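# Place box, hex bushing and pin into tray pockets

## Task

Set the enclosure box, the hex bushing and the pin into the plastic tray so that each sits on the bottom of a separate pocket, at rest and with the orientation shown in the reference picture "manual". Each part is judged on its own. The tray must remain upright on the table, and nothing may end up tipped over.

## Robot and tools

Robot: two arms, left_arm and right_arm, each with a parallel two-finger gripper and a wrist camera. The fingers point along the gripper's +z axis and close along its y axis. The reported hand point (end_effector_position) sits between the pads, about 1 cm short of the tips.

Frames: the scene frame has its origin at table-top height, midway between the nominal arm bases, with +z up, +x out over the table and left_arm toward +y. Arm names do not match image sides. Actual bases: left_arm at (+0.027, +0.366, 0) m, unrotated; right_arm at (+0.033, -0.268, 0) m, turned slightly (quat_wxyz +1.000, 0, 0, -0.028). Each arm reports its hand pose, velocities and targets in its own base frame. Fixed cameras and the table use the scene frame. Printed poses can be off by a few centimetres, more at long reach.

The 14-number row, shared by execute_actions and move: one flat list covering both arms. Numbers 1-7 are left_arm: dx, dy, dz, rx, ry, rz, opening. Numbers 8-14 are right_arm, in the same order. All must lie in [-1, 1]. The six pose numbers are an offset, not a pose. They are measured from that arm's "Hand target" as it stood when the action or move began, along that arm's base axes. The scale is 1.0 = 0.6 m for dx/dy/dz and 1.0 = 180 degrees for rx/ry/rz, which together form one rotation vector about the hand point. Sending the same offset twice moves the arm twice. Six zeros re-request the current Hand target. Opening is absolute: +1 is fully open (0.094 m), -1 is closed. A 0 in the opening slot is itself a command, so repeat the present opening to leave a gripper alone. Orientation commands are clipped to within 40 degrees of the measured orientation at each step.

execute_actions(actions, cameras): actions is a list of actions. Each action is up to 15 rows, one per 1/30 s step. A short action holds its last row to fill 15 steps. Every row counts from the start pose of that action, not from the row before it. An empty list returns state plus all camera images. cameras takes names (cam_high, cam_low, cam_left_wrist, cam_right_wrist), ["all"] or [].

move(target, speed, blend, opening_speed, grip_force, blocking, cameras): target is one 14-number row, or a list of up to 15 rows. Every row is an offset from the same starting Hand targets, not from the previous row. Straight paths end together, take at least 0.5 s and are cut off at 10 s. speed is m/s, 0.002 to 2.9 (default 0.25), one value or one per target; turning is capped at twice that in rad/s. blend, in metres, rounds corners between listed targets; 0 means stop at each. opening_speed is the rate of change per second on the -1..+1 scale, minimum 0.2; use it to close gently. grip_force is newtons per pad, 10 to 50, one value or one per arm. It persists, and low values close slowly. blocking=false returns after about 0.5 s while motion continues. Paths do not avoid obstacles or the other arm.

wait(seconds 0-10) lets the scene run. stop brakes a running move. zoom_image(camera, region [x0,y0,x1,y1] in pixels, at most 504x504) enlarges the latest image of a camera. show_instructions shows the reference picture. read_manual gives licence text only. finished_scene(scene) ends the scene and cannot be undone.

Results: each arm's end_effector_position (m) and quat_wxyz in its base frame; Hand target, the last commanded pose after clipping, from which the next offsets start; grip_measured, on the opening scale, which reads slightly wide when empty and somewhat narrower than a firmly squeezed part; Joint positions, whose last entry is finger opening in metres; joint torques, which include gravity and are noisy; and Joint velocities ("within noise" means at rest). "Tool commands" lists current gripper commands. A move adds a "move:" line giving the outcome (done, off_target, moving, held, fault) and limits (paced = clipped, held = steps withheld). A gripper often rests a few cm short of its target from friction or load. Resend the missing distance as an offset. MOTOR HOT appears at 75 °C; an over-temperature fault at 90 °C folds that arm for the rest of the scene.

Cameras: cam_high and cam_low are fixed, with calibrations in the scene frame. Wrist cameras follow their hands and may lag during motion.

Avoid: dropping parts or releasing them while moving; fast impacts with the table, the tray or rack, or fixtures; any contact between the two arms, grippers or wrist cameras, including closing one gripper on the other's fingers; swinging a path close past an arm's own base; pressing hard toward an unreachable pose, or long outstretched holds, which heat motors; tipping the tray or rack; and anything leaving the table. To stop an arm pushing into something, command a target back beyond where its gripper is. Loose objects may occasionally be nudged by outside pushes.

Each tool is called after ">>>" by a JSON object that holds its "name" and its "arguments".

Reference images:

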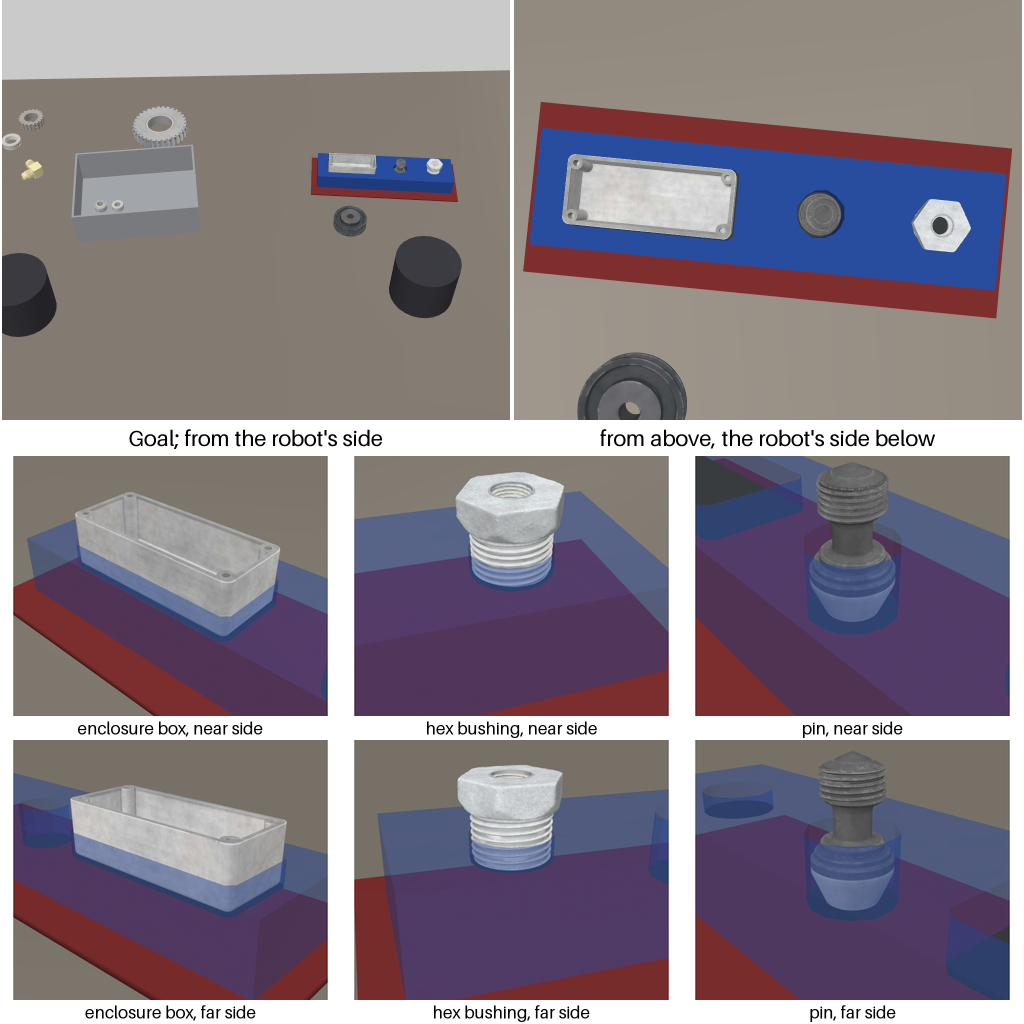

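## Session

>>> {"name": "execute_actions", "arguments": {"actions": []}}

Scene clock: 0.00 s.
left_arm: end_effector_position=(+0.4164, -0.0131, +0.1239) grip_measured=+1.000 end_effector_quat_wxyz=(+0.603, +0.027, +0.797, -0.013) | right_arm: end_effector_position=(+0.4122, -0.0017, +0.1172) grip_measured=+1.000 end_effector_quat_wxyz=(+0.599, -0.013, +0.800, +0.028)
Joint positions: left_arm=[-0.019 1.531 0.439 0.816 0.035 0.022 0.094] | right_arm=[-0.056 1.54 0.419 0.835 -0.114 -0.003 0.094]
Joint velocities: within noise
Joint torques (N m): no reading
Heat: left arm: 33 °C; right arm: 35 °C.
Hand target: left_arm +0.4170, -0.0131, +0.1258; +0.604, +0.027, +0.797, -0.013 | right_arm +0.4126, -0.0017, +0.1178; +0.598, -0.013, +0.801, +0.028
Tool commands: left_gripper/opening=+1.0 right_gripper/opening=+1.0

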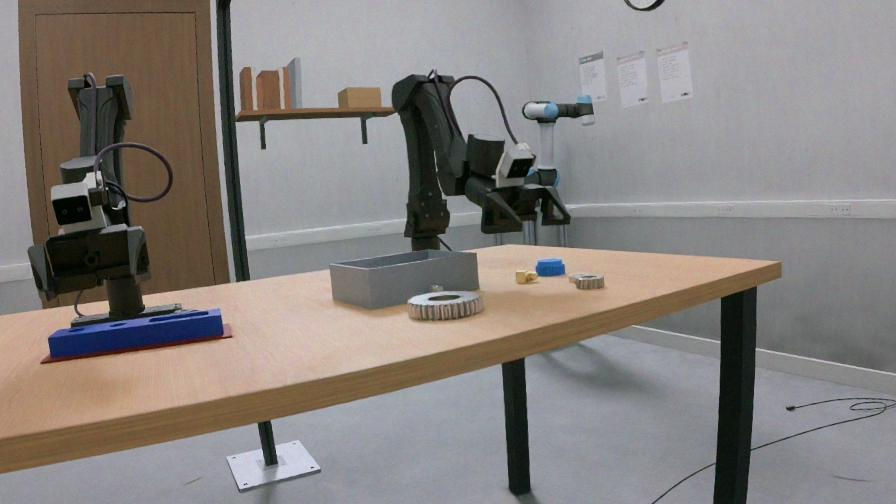

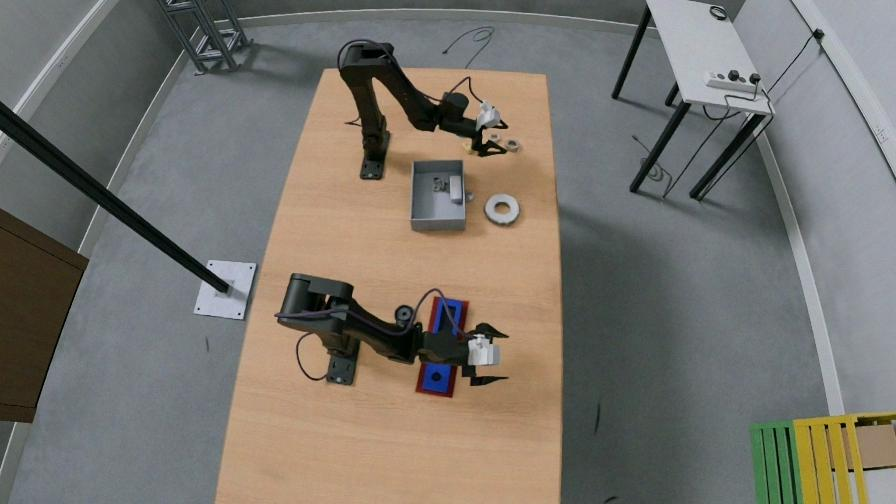

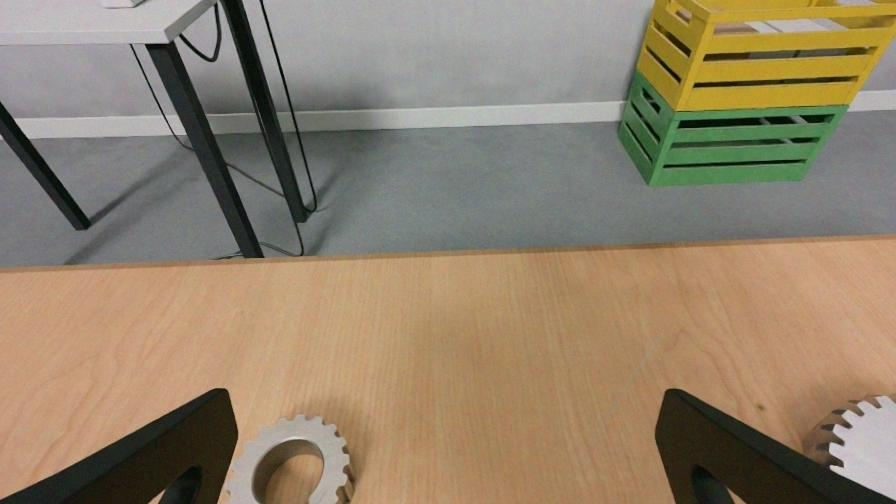

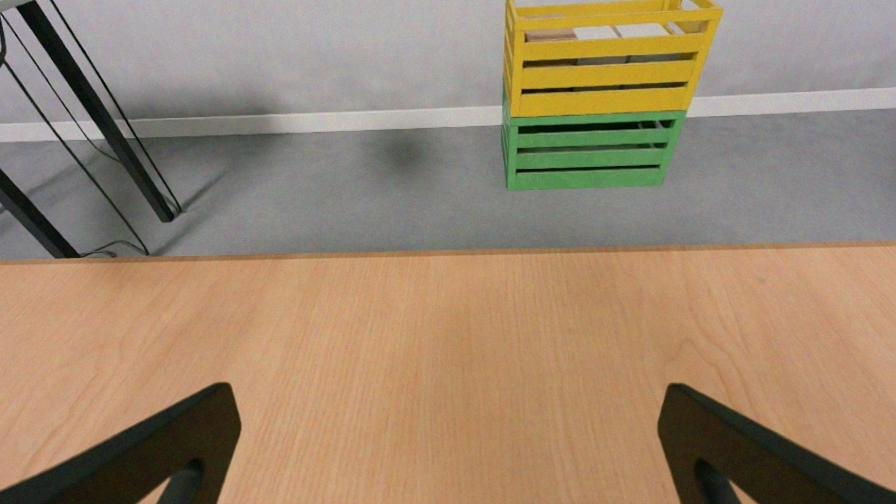

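>>> {"name": "zoom_image", "arguments": {"camera": "cam_high", "region": [300, 40, 620, 220]}}

>>> {"name": "zoom_image", "arguments": {"camera": "cam_low", "region": [300, 40, 620, 220]}}

Scaled by 1.575 from the camera's 896x504 image, which has a finer 1280x720 frame.

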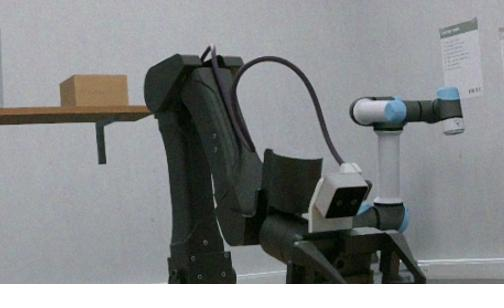

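Scaled by 1.575 from the camera's 896x504 image, which has a finer 1280x720 frame.

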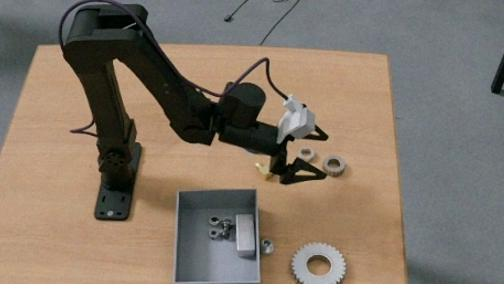

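>>> {"name": "zoom_image", "arguments": {"camera": "cam_low", "region": [400, 120, 540, 240]}}

>>> {"name": "zoom_image", "arguments": {"camera": "cam_low", "region": [380, 270, 520, 410]}}

>>> {"name": "zoom_image", "arguments": {"camera": "cam_high", "region": [320, 220, 620, 330]}}

>>> {"name": "zoom_image", "arguments": {"camera": "cam_high", "region": [30, 260, 250, 370]}}

Scaled by 3.600 from the camera's 896x504 image, which has a finer 1280x720 frame.

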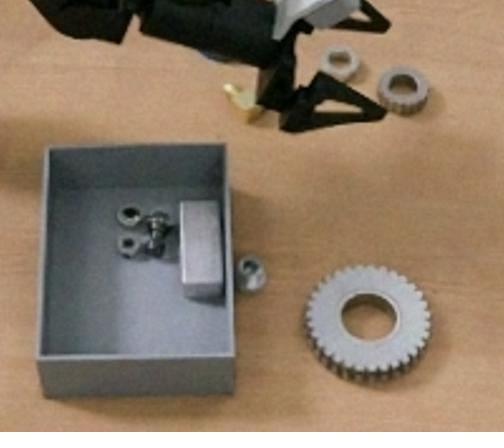

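Scaled by 3.600 from the camera's 896x504 image, which has a finer 1280x720 frame.

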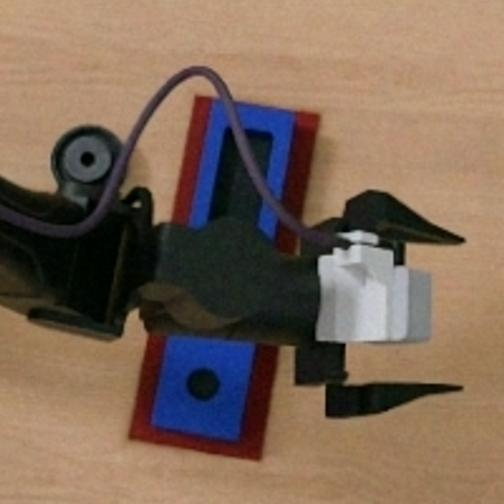

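Scaled by 1.680 from the camera's 896x504 image, which has a finer 1280x720 frame.

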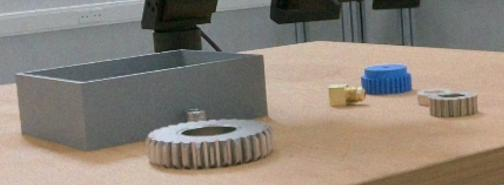

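Scaled by 2.291 from the camera's 896x504 image, which has a finer 1280x720 frame.

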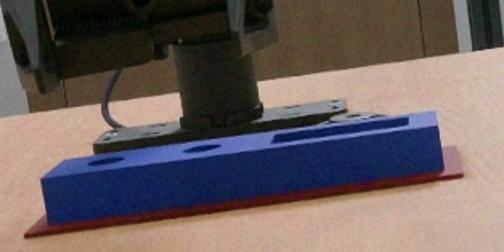

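>>> {"name": "move", "arguments": {"target": [-0.2425, -0.319, 0.257, 0.1411, 0.3934, -0.1572, 1, -0.1377, 0.0895, 0.2703, -0.0191, 0.408, -0.0089, 1], "speed": 0.6, "cameras": ["all"]}}

Scene clock: 118.13 s.
left_arm: end_effector_position=(+0.2735, -0.2042, +0.2765) grip_measured=+1.000 end_effector_quat_wxyz=(+0.160, +0.316, +0.934, -0.048) | right_arm: end_effector_position=(+0.3347, +0.0501, +0.2768) grip_measured=+1.000 end_effector_quat_wxyz=(+0.168, -0.001, +0.985, +0.021)
Joint positions: left_arm=[-0.65 1.66 1.969 -1.544 -0.012 0.004 0.094] | right_arm=[0.15 1.643 1.95 -1.536 0.008 0.147 0.094]
Joint torques (N m): left_arm=[0.01 -7.36 6.54 0.52 0.08 -0.11] | right_arm=[0.54 -7.49 8.01 0.51 -0.05 0.09]
Heat: left arm: 36 °C; right arm: 39 °C.
Hand target: left_arm +0.2716, -0.2045, +0.2800; +0.000, +0.317, +0.948, +0.000 | right_arm +0.3299, +0.0521, +0.2801; +0.000, +0.000, +1.000, +0.000
Off the commanded pose: left_arm 0.004 m, 19 deg | right_arm 0.006 m, 20 deg.
joint sent to its limit (left arm) — joint 4 (wrist pitch), lower limit. The joint targets are off in orientation, not in position.
joint sent to its limit (right arm) — joint 4 (wrist pitch), lower limit. The joint targets are off in orientation, not in position.
move: off_target (left_arm, right_arm)
camera_calibration:
cam_left_wrist: T_world_to_cam=[[-0.605257, -0.795865, -0.0161777, 0.00841646], [-0.792631, 0.600673, 0.104536, 0.350145], [-0.0734791, 0.0760941, -0.99439, 0.399936], [0, 0, 0, 1]] pos_world=[0.312017, -0.234057, 0.361226]
cam_right_wrist: T_world_to_cam=[[0.0022979, -0.998225, -0.0595117, 0.066681], [-0.995277, -0.00805878, 0.0967445, 0.343197], [-0.0970524, 0.0590083, -0.993528, 0.392567], [0, 0, 0, 1]] pos_world=[0.379522, 0.0461637, 0.360793]

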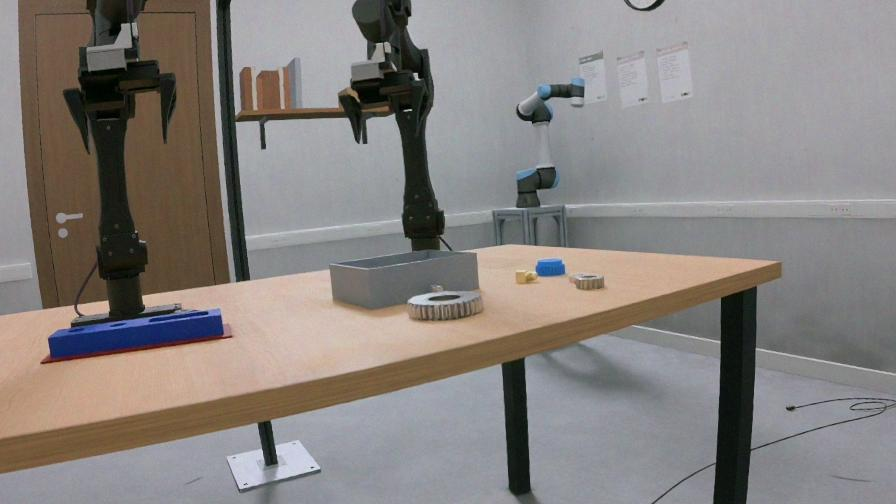

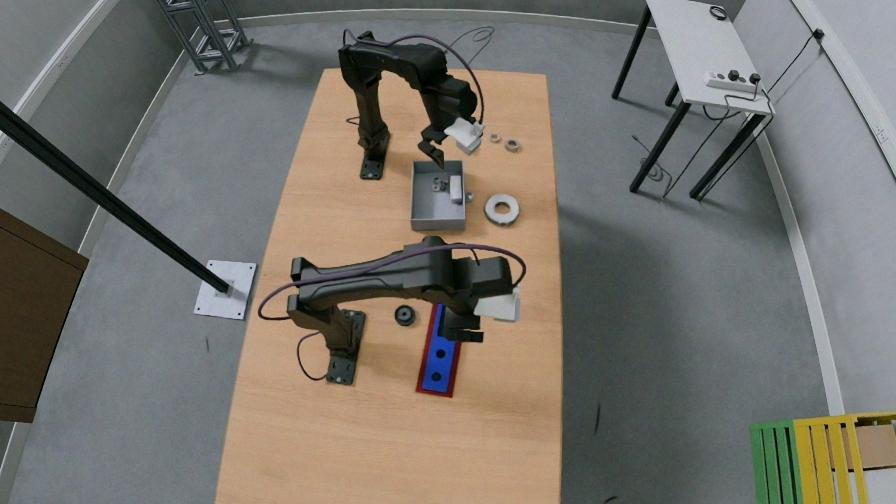

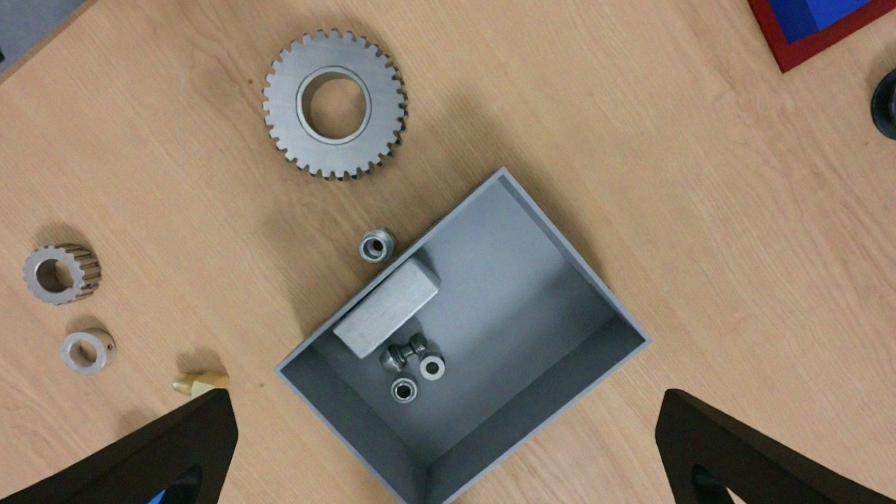

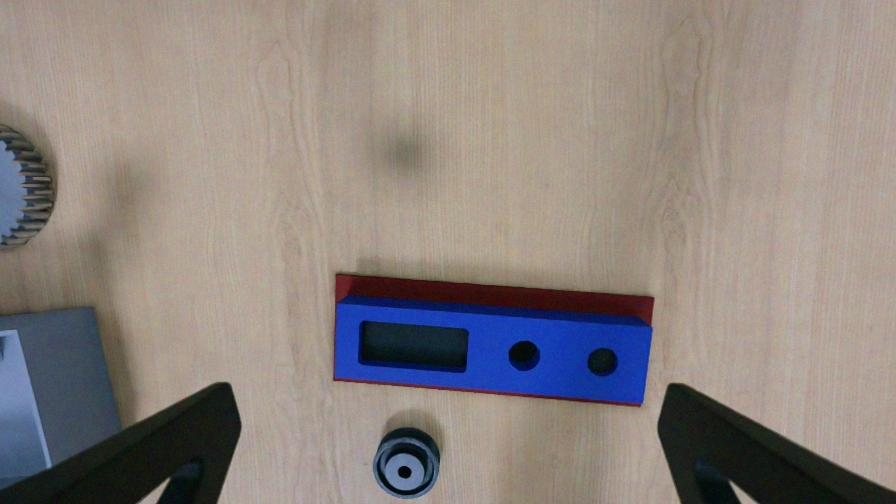

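>>> {"name": "zoom_image", "arguments": {"camera": "cam_left_wrist", "region": [300, 210, 480, 420]}}

>>> {"name": "zoom_image", "arguments": {"camera": "cam_right_wrist", "region": [320, 260, 670, 420]}}

>>> {"name": "zoom_image", "arguments": {"camera": "cam_high", "region": [400, 270, 500, 330]}}

Scaled by 2.400 from the camera's 896x504 image, which has a finer 1280x720 frame.

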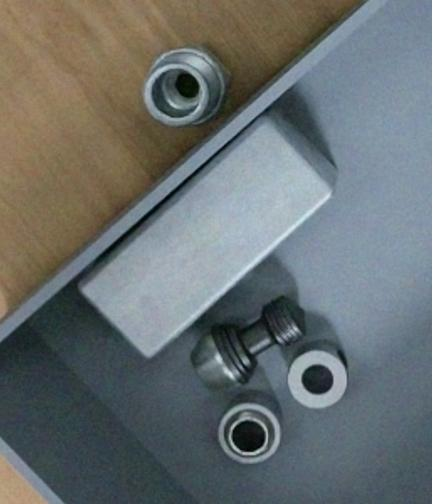

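Scaled by 1.440 from the camera's 896x504 image, which has a finer 1280x720 frame.

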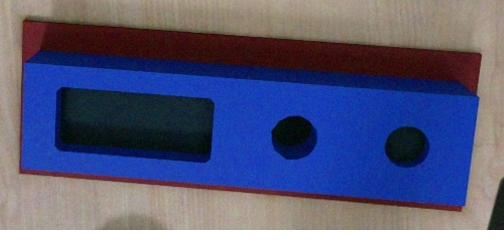

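Scaled by 5.040 from the camera's 896x504 image, which has a finer 1280x720 frame.

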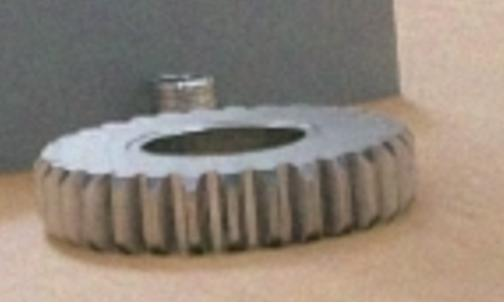

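>>> {"name": "zoom_image", "arguments": {"camera": "cam_left_wrist", "region": [325, 225, 455, 370]}}

Scaled by 3.476 from the camera's 896x504 image, which has a finer 1280x720 frame.

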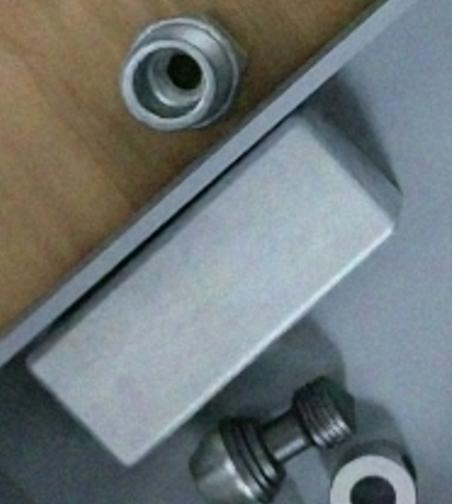

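>>> {"name": "move", "arguments": {"target": [0.0173, 0.0925, -0.25, -0.047, -0.1638, 0.2277, 1, 0, 0, 0, 0, -0.111, 0, 1], "speed": 0.5, "cameras": ["cam_left_wrist", "cam_low"]}}

Scene clock: 315.73 s.
left_arm: end_effector_position=(+0.2823, -0.1506, +0.1273) grip_measured=+1.000 end_effector_quat_wxyz=(+0.246, -0.039, +0.968, +0.010) | right_arm: end_effector_position=(+0.3344, +0.0514, +0.2770) grip_measured=+1.000 end_effector_quat_wxyz=(+0.172, +0.000, +0.985, +0.002)
Joint positions: left_arm=[-0.68 1.403 1.053 -0.847 -0.336 -0.697 0.094] | right_arm=[0.18 1.643 1.95 -1.536 0.057 0.171 0.094]
Joint torques (N m): left_arm=[-0.73 -7.8 4.89 0.89 -0.37 -0.1] | right_arm=[0.83 -8.58 6.71 0.61 0.14 0.07]
Heat: left arm: 38 °C; right arm: 40 °C.
Hand target: left_arm +0.2819, -0.1491, +0.1300; +0.258, -0.042, +0.965, +0.011 | right_arm +0.3299, +0.0520, +0.2801; +0.174, +0.000, +0.985, +0.000
Off the commanded pose: left_arm 0.003 m, 2 deg | right_arm 0.006 m, 0 deg.
move: done
camera_calibration:
cam_left_wrist: T_world_to_cam=[[0.0820066, -0.996621, -0.00467281, -0.17176], [-0.995068, -0.0816144, -0.0563805, 0.315459], [0.0558086, 0.00927334, -0.998398, 0.201958], [0, 0, 0, 1]] pos_world=[0.316717, -0.147306, 0.218618]
Images, in order (width x height): cam_low 896x504, cam_left_wrist 896x504.

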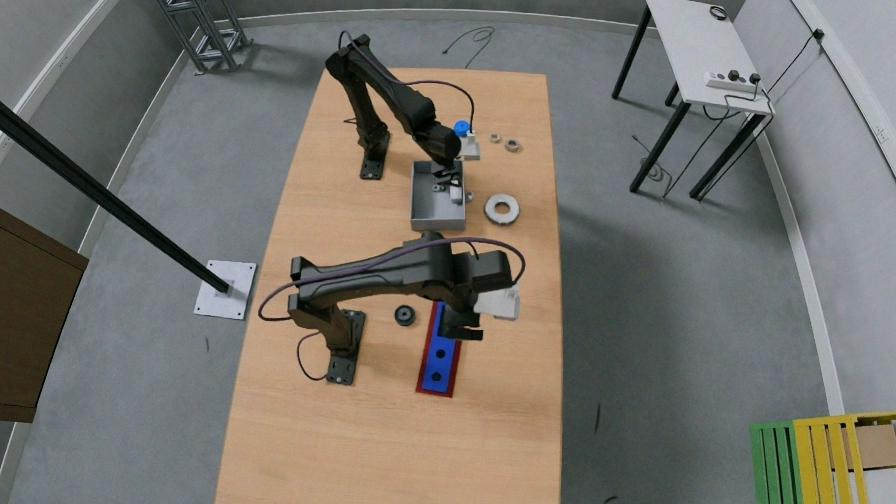

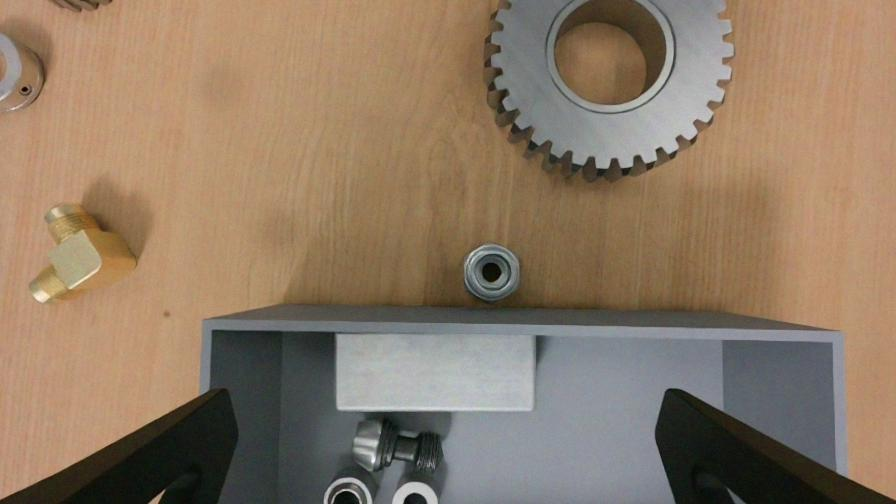

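>>> {"name": "zoom_image", "arguments": {"camera": "cam_left_wrist", "region": [320, 320, 560, 504]}}

>>> {"name": "zoom_image", "arguments": {"camera": "cam_left_wrist", "region": [450, 230, 540, 320]}}

Scaled by 2.100 from the camera's 896x504 image, which has a finer 1280x720 frame.

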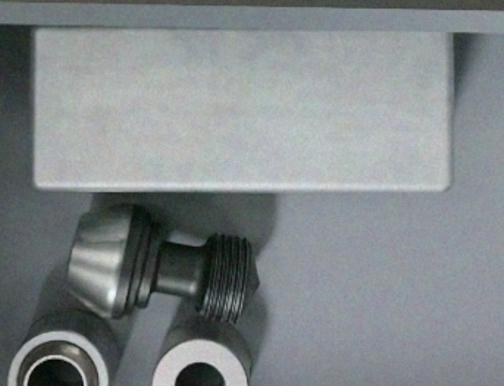

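Scaled by 5.600 from the camera's 896x504 image, which has a finer 1280x720 frame.

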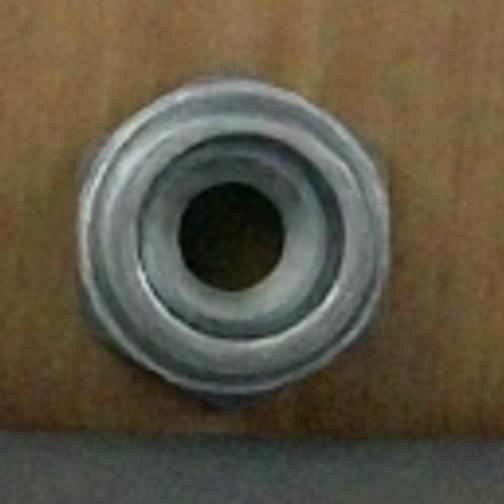

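>>> {"name": "move", "arguments": {"target": [[-0.0057, 0.0068, -0.1722, 0, 0, 0, 1, 0, 0, 0, 0, 0, 0, 1], [-0.0057, 0.0068, -0.1722, 0, 0, 0, 0.5, 0, 0, 0, 0, 0, 0, 1]], "speed": 0.15, "opening_speed": 0.8, "grip_force": [30, 50], "cameras": ["cam_left_wrist", "cam_high"]}}

Scene clock: 446.07 s.
left_arm: end_effector_position=(+0.2769, -0.1459, +0.0292) grip_measured=+0.794 end_effector_quat_wxyz=(+0.251, -0.042, +0.967, +0.006) | right_arm: end_effector_position=(+0.3344, +0.0514, +0.2770) grip_measured=+1.000 end_effector_quat_wxyz=(+0.172, +0.000, +0.985, +0.002)
Joint positions: left_arm=[-0.68 1.496 0.714 -0.402 -0.337 -0.7 0.084] | right_arm=[0.18 1.643 1.95 -1.536 0.057 0.171 0.094]
Joint torques (N m): left_arm=[-0.4 -5.24 4.66 1.04 -0.34 -0.04] | right_arm=[0.75 -8.51 6.71 0.64 0.12 0.07]
Heat: left arm: 34 °C; right arm: 39 °C.
Hand target: left_arm +0.2785, -0.1449, +0.0266; +0.258, -0.042, +0.965, +0.011 | right_arm +0.3299, +0.0520, +0.2801; +0.174, +0.000, +0.985, +0.000
Off the commanded pose: left_arm 0.003 m, 1 deg | right_arm 0.005 m, 0 deg.
grip_force (N): 30, 50
move: done
camera_calibration:
cam_left_wrist: T_world_to_cam=[[0.0849378, -0.996373, 0.00508646, -0.168055], [-0.994099, -0.0850875, -0.0672905, 0.30439], [0.0674792, 0.000659068, -0.99772, 0.0998296], [0, 0, 0, 1]] pos_world=[0.310132, -0.141612, 0.120939]
Images, in order (width x height): cam_high 896x504, cam_left_wrist 896x504.

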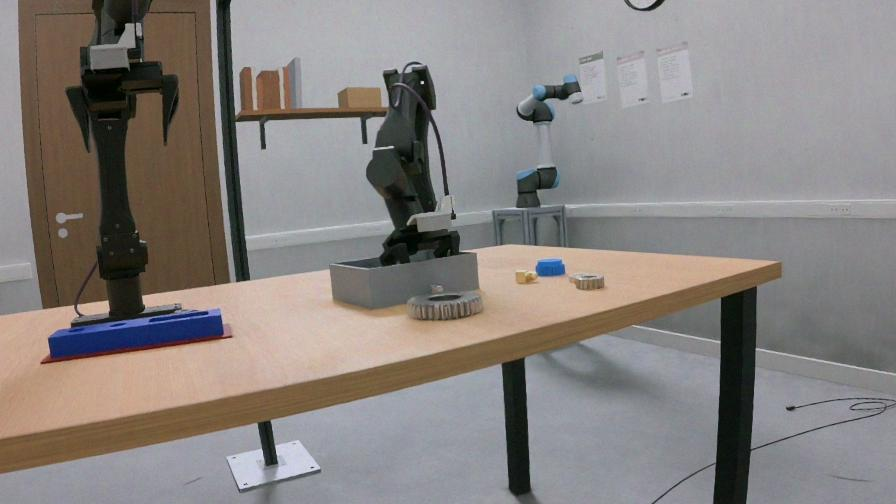

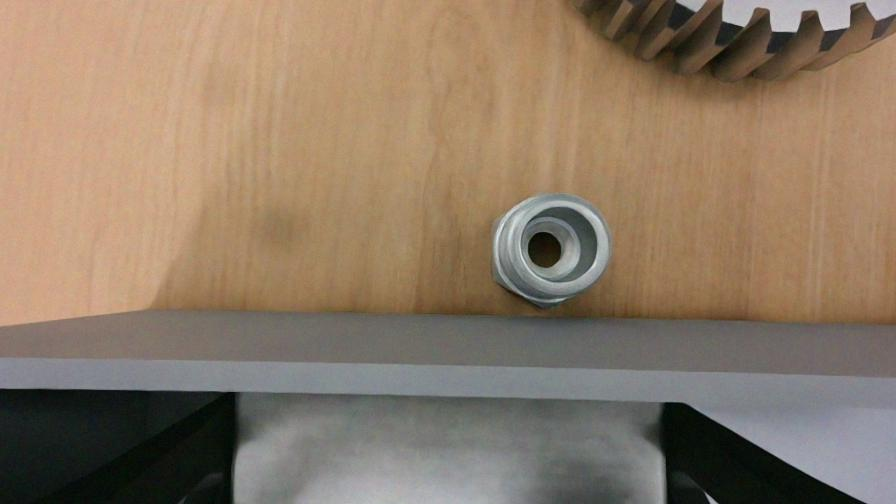

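>>> {"name": "move", "arguments": {"target": [[-0.01, 0, 0.08, 0, 0, 0, 0.5, 0, 0, 0, 0, 0, 0, 1], [-0.03, 0, 0.25, 0, 0, 0, 0.5, 0, 0, 0, 0, 0, 0, 1]], "speed": [0.1, 0.3], "blend": 0.02, "cameras": ["cam_left_wrist", "cam_high", "cam_low"]}}

Scene clock: 458.67 s.
left_arm: end_effector_position=(+0.2586, -0.1452, +0.1713) grip_measured=+0.793 end_effector_quat_wxyz=(+0.251, -0.040, +0.967, +0.005) | right_arm: end_effector_position=(+0.3344, +0.0514, +0.2770) grip_measured=+1.000 end_effector_quat_wxyz=(+0.172, +0.000, +0.985, +0.002)
Joint positions: left_arm=[-0.726 1.307 1.15 -1.04 -0.351 -0.742 0.084] | right_arm=[0.18 1.643 1.95 -1.536 0.057 0.171 0.094]
Joint torques (N m): left_arm=[-0.72 -4.4 7.49 0.62 -0.39 -0.1] | right_arm=[0.81 -8.54 6.68 0.62 0.15 0.04]
Heat: left arm: 35 °C; right arm: 39 °C.
Hand target: left_arm +0.2605, -0.1449, +0.1767; +0.258, -0.042, +0.965, +0.011 | right_arm +0.3299, +0.0520, +0.2801; +0.174, +0.000, +0.985, +0.000
Off the commanded pose: left_arm 0.006 m, 1 deg | right_arm 0.005 m, 0 deg.
grip_force (N): 30, 50
move: done
camera_calibration:
cam_left_wrist: T_world_to_cam=[[0.0814354, -0.996658, 0.00635561, -0.165903], [-0.994456, -0.0816777, -0.0662221, 0.296321], [0.0665199, -0.000927553, -0.997785, 0.242898], [0, 0, 0, 1]] pos_world=[0.292031, -0.14092, 0.263037]
Images, in order (width x height): cam_high 896x504, cam_low 896x504, cam_left_wrist 896x504.

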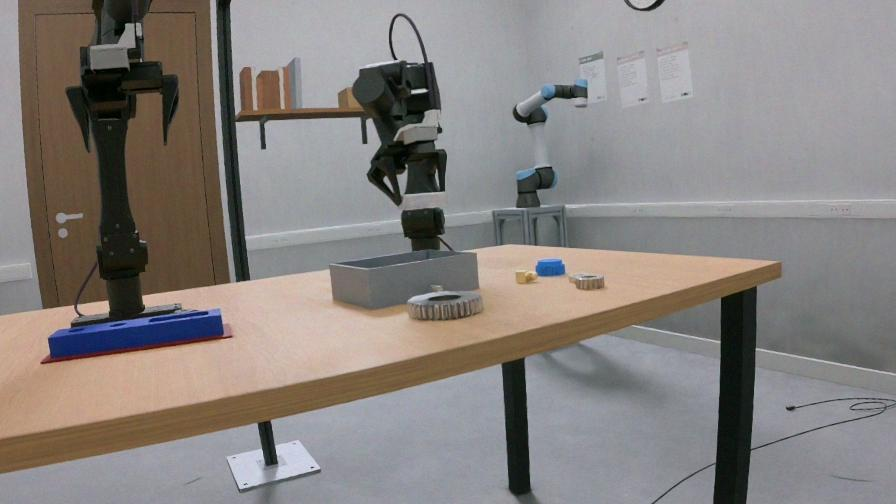

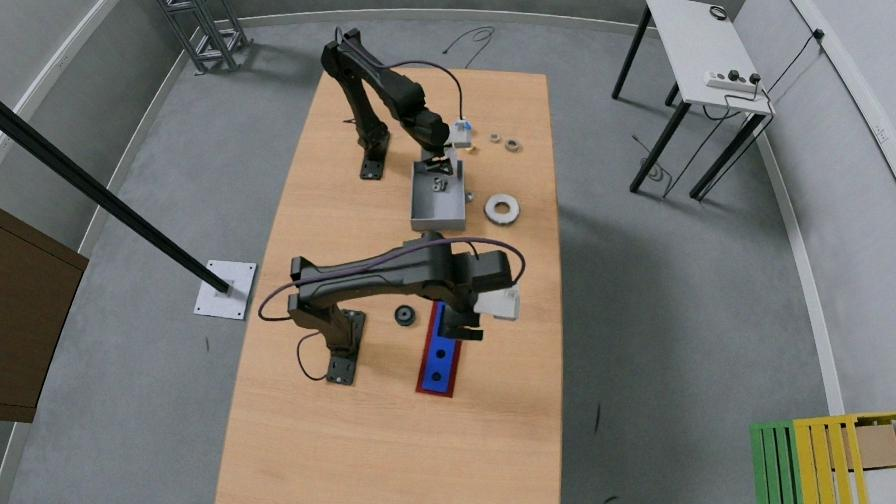

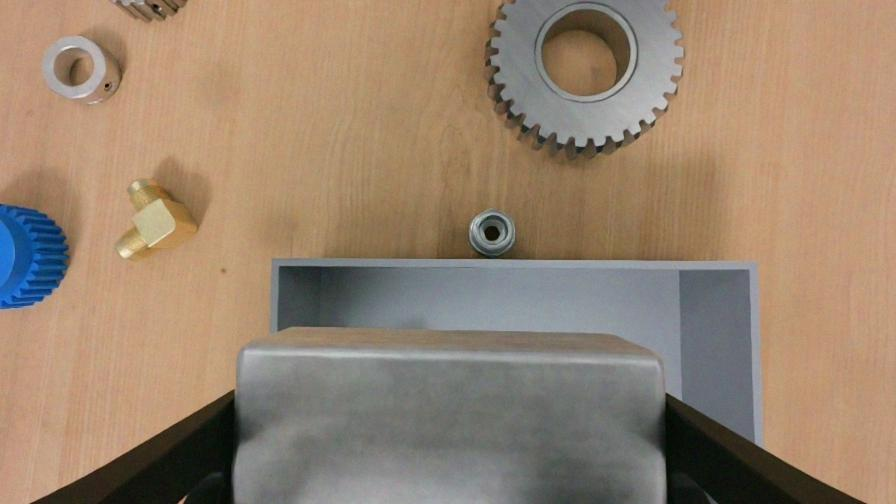

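>>> {"name": "zoom_image", "arguments": {"camera": "cam_high", "region": [350, 110, 480, 260]}}

>>> {"name": "zoom_image", "arguments": {"camera": "cam_left_wrist", "region": [210, 300, 690, 504]}}

Scaled by 3.360 from the camera's 896x504 image, which has a finer 1280x720 frame.

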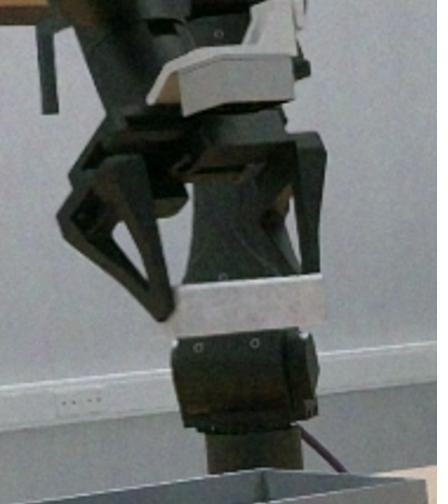

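Scaled by 1.050 from the camera's 896x504 image, which has a finer 1280x720 frame.

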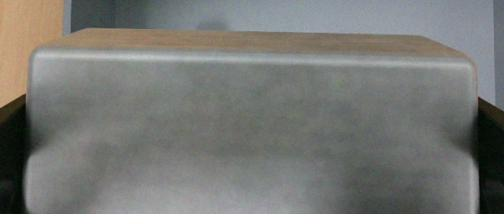

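>>> {"name": "zoom_image", "arguments": {"camera": "cam_high", "region": [390, 180, 460, 220]}}

>>> {"name": "show_instructions", "arguments": {}}

Scaled by 7.200 from the camera's 896x504 image, which has a finer 1280x720 frame.

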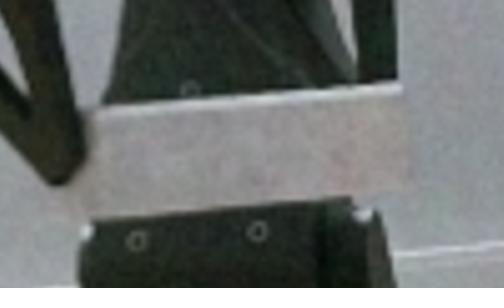

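Reference images for this scene: manual.

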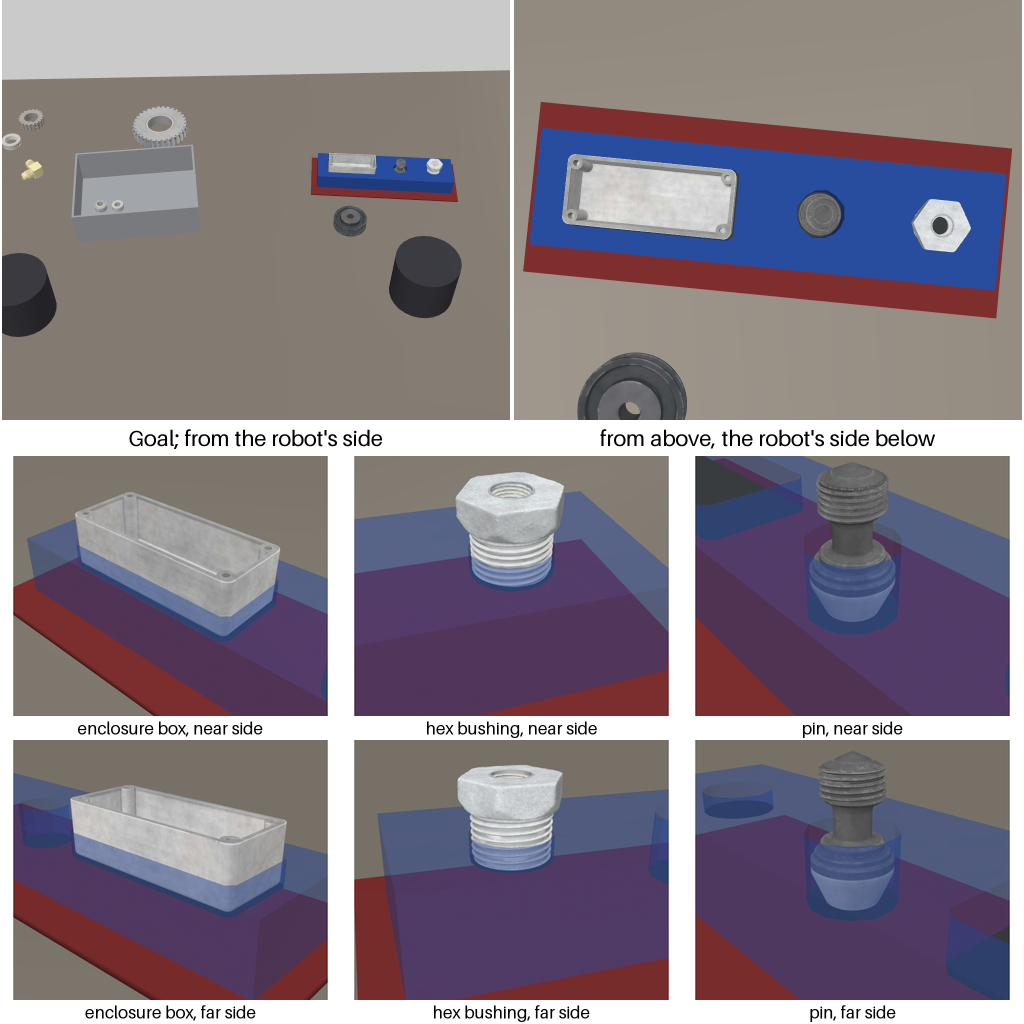

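>>> {"name": "move", "arguments": {"target": [[-0.22, -0.32, -0.05, 0, 0, -0.35, 0.5, 0, 0, 0, 0, 0, 0, 1], [-0.2958, -0.4185, -0.1978, 0, 0, -0.461, 0.5, 0, 0, 0, 0, 0, 0, 1]], "speed": 0.35, "blend": 0.03, "cameras": ["cam_high", "cam_low", "cam_left_wrist"]}}

Scene clock: 543.97 s.
left_arm: end_effector_position=(+0.0850, -0.3936, +0.0611) grip_measured=+0.793 end_effector_quat_wxyz=(+0.200, +0.604, +0.755, -0.159) | right_arm: end_effector_position=(+0.3344, +0.0514, +0.2770) grip_measured=+1.000 end_effector_quat_wxyz=(+0.172, +0.000, +0.985, +0.002)
Joint positions: left_arm=[-1.365 1.678 1.021 -0.397 -0.01 -0.012 0.084] | right_arm=[0.18 1.643 1.95 -1.536 0.057 0.171 0.094]
Joint torques (N m): left_arm=[-0.29 -7.92 5.33 1.26 0.08 0.02] | right_arm=[0.73 -8.47 6.68 0.63 0.14 0.08]
Heat: left arm: 39 °C; right arm: 39 °C.
Hand target: left_arm +0.0829, -0.3960, +0.0580; +0.201, +0.608, +0.751, -0.163 | right_arm +0.3299, +0.0520, +0.2801; +0.174, +0.000, +0.985, +0.000
Off the commanded pose: left_arm 0.004 m, 1 deg | right_arm 0.005 m, 0 deg.
grip_force (N): 30, 50
move: done
camera_calibration:
cam_left_wrist: T_world_to_cam=[[-0.975482, -0.219981, -0.00664248, -0.00238595], [-0.218854, 0.972785, -0.076104, 0.445822], [0.0232031, -0.0727843, -0.997078, 0.119592], [0, 0, 0, 1]] pos_world=[0.0924676, -0.425509, 0.153156]
Images, in order (width x height): cam_high 896x504, cam_low 896x504, cam_left_wrist 896x504.

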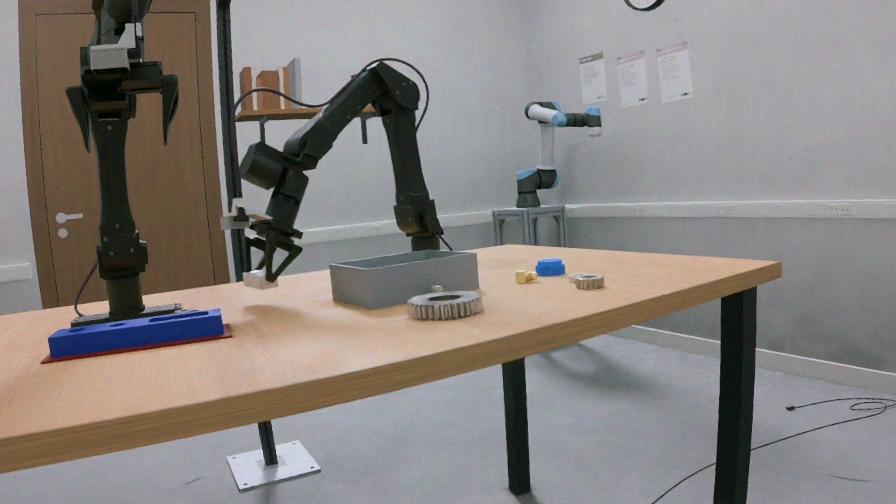

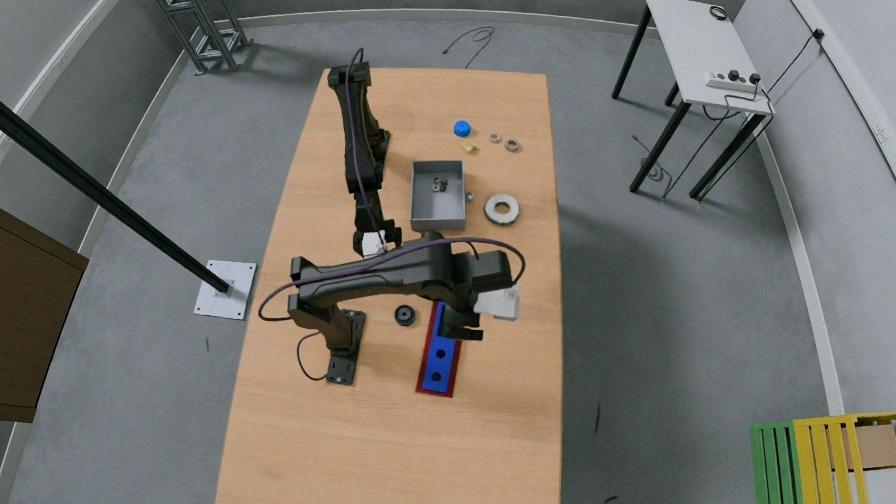

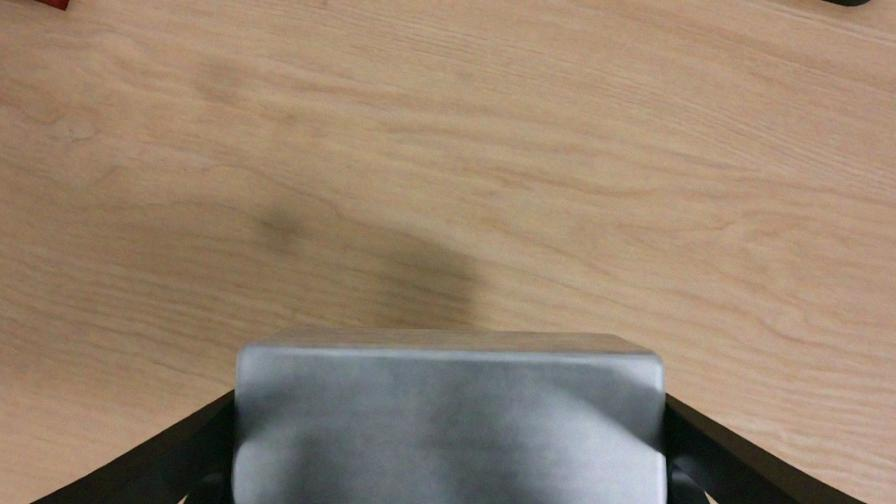

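>>> {"name": "move", "arguments": {"target": [[-0.0117, 0.0527, -0.02, 0, 0, 0, 0.5, 0, 0, 0, 0, 0, 0, 1], [-0.0117, 0.0527, -0.056, 0, 0, 0, 0.5, 0, 0, 0, 0, 0, 0, 1], [-0.0117, 0.0527, -0.056, 0, 0, 0, 1, 0, 0, 0, 0, 0, 0, 1], [-0.0117, 0.0527, 0.08, 0, 0, 0, 1, 0, 0, 0, 0, 0, 0, 1]], "speed": [0.2, 0.06, 0.1, 0.2], "blend": [0.01, 0, 0, 0], "opening_speed": 1.0, "cameras": ["cam_left_wrist"]}}

Scene clock: 589.73 s.
left_arm: end_effector_position=(+0.0784, -0.3624, +0.1002) grip_measured=+0.999 end_effector_quat_wxyz=(+0.200, +0.605, +0.754, -0.158) | right_arm: end_effector_position=(+0.3344, +0.0514, +0.2770) grip_measured=+1.000 end_effector_quat_wxyz=(+0.172, +0.000, +0.985, +0.002)
Joint positions: left_arm=[-1.365 1.507 1.011 -0.559 -0.01 -0.01 0.094] | right_arm=[0.18 1.643 1.95 -1.536 0.057 0.171 0.094]
Joint torques (N m): left_arm=[-0.42 -7.62 7.25 0.86 0.07 -0.01] | right_arm=[0.73 -8.58 6.65 0.62 0.13 0.06]
Heat: left arm: 37 °C; right arm: 39 °C.
Hand target: left_arm +0.0760, -0.3643, +0.1060; +0.201, +0.608, +0.751, -0.163 | right_arm +0.3299, +0.0520, +0.2801; +0.174, +0.000, +0.985, +0.000
Off the commanded pose: left_arm 0.007 m, 1 deg | right_arm 0.005 m, 0 deg.
grip_force (N): 30, 50
move: done
camera_calibration:
cam_left_wrist: T_world_to_cam=[[-0.975828, -0.218409, -0.00755476, -0.0009009], [-0.217239, 0.973205, -0.0753598, 0.416975], [0.0238116, -0.071897, -0.997128, 0.161201], [0, 0, 0, 1]] pos_world=[0.0858655, -0.394409, 0.192154]
Images, in order (width x height): cam_left_wrist 896x504.

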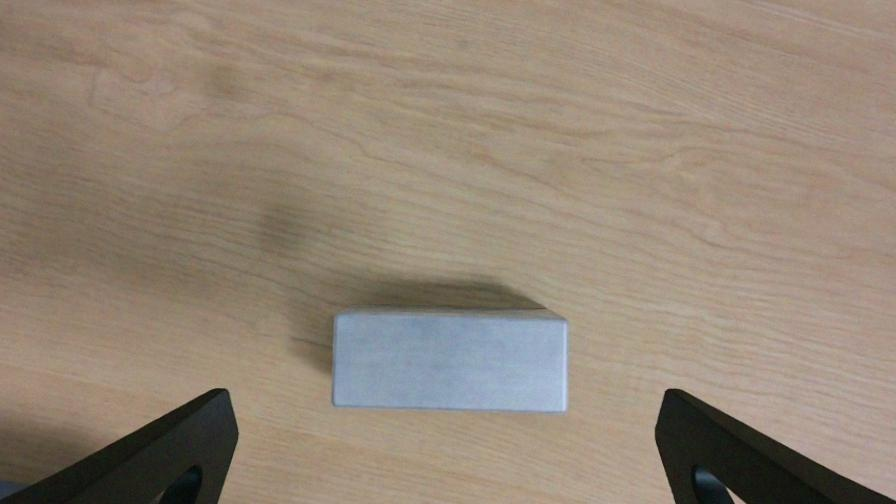

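>>> {"name": "zoom_image", "arguments": {"camera": "cam_left_wrist", "region": [320, 290, 580, 425]}}

Scaled by 1.938 from the camera's 896x504 image, which has a finer 1280x720 frame.

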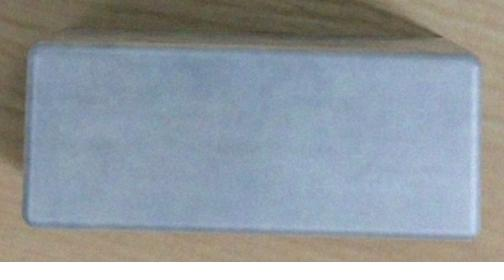

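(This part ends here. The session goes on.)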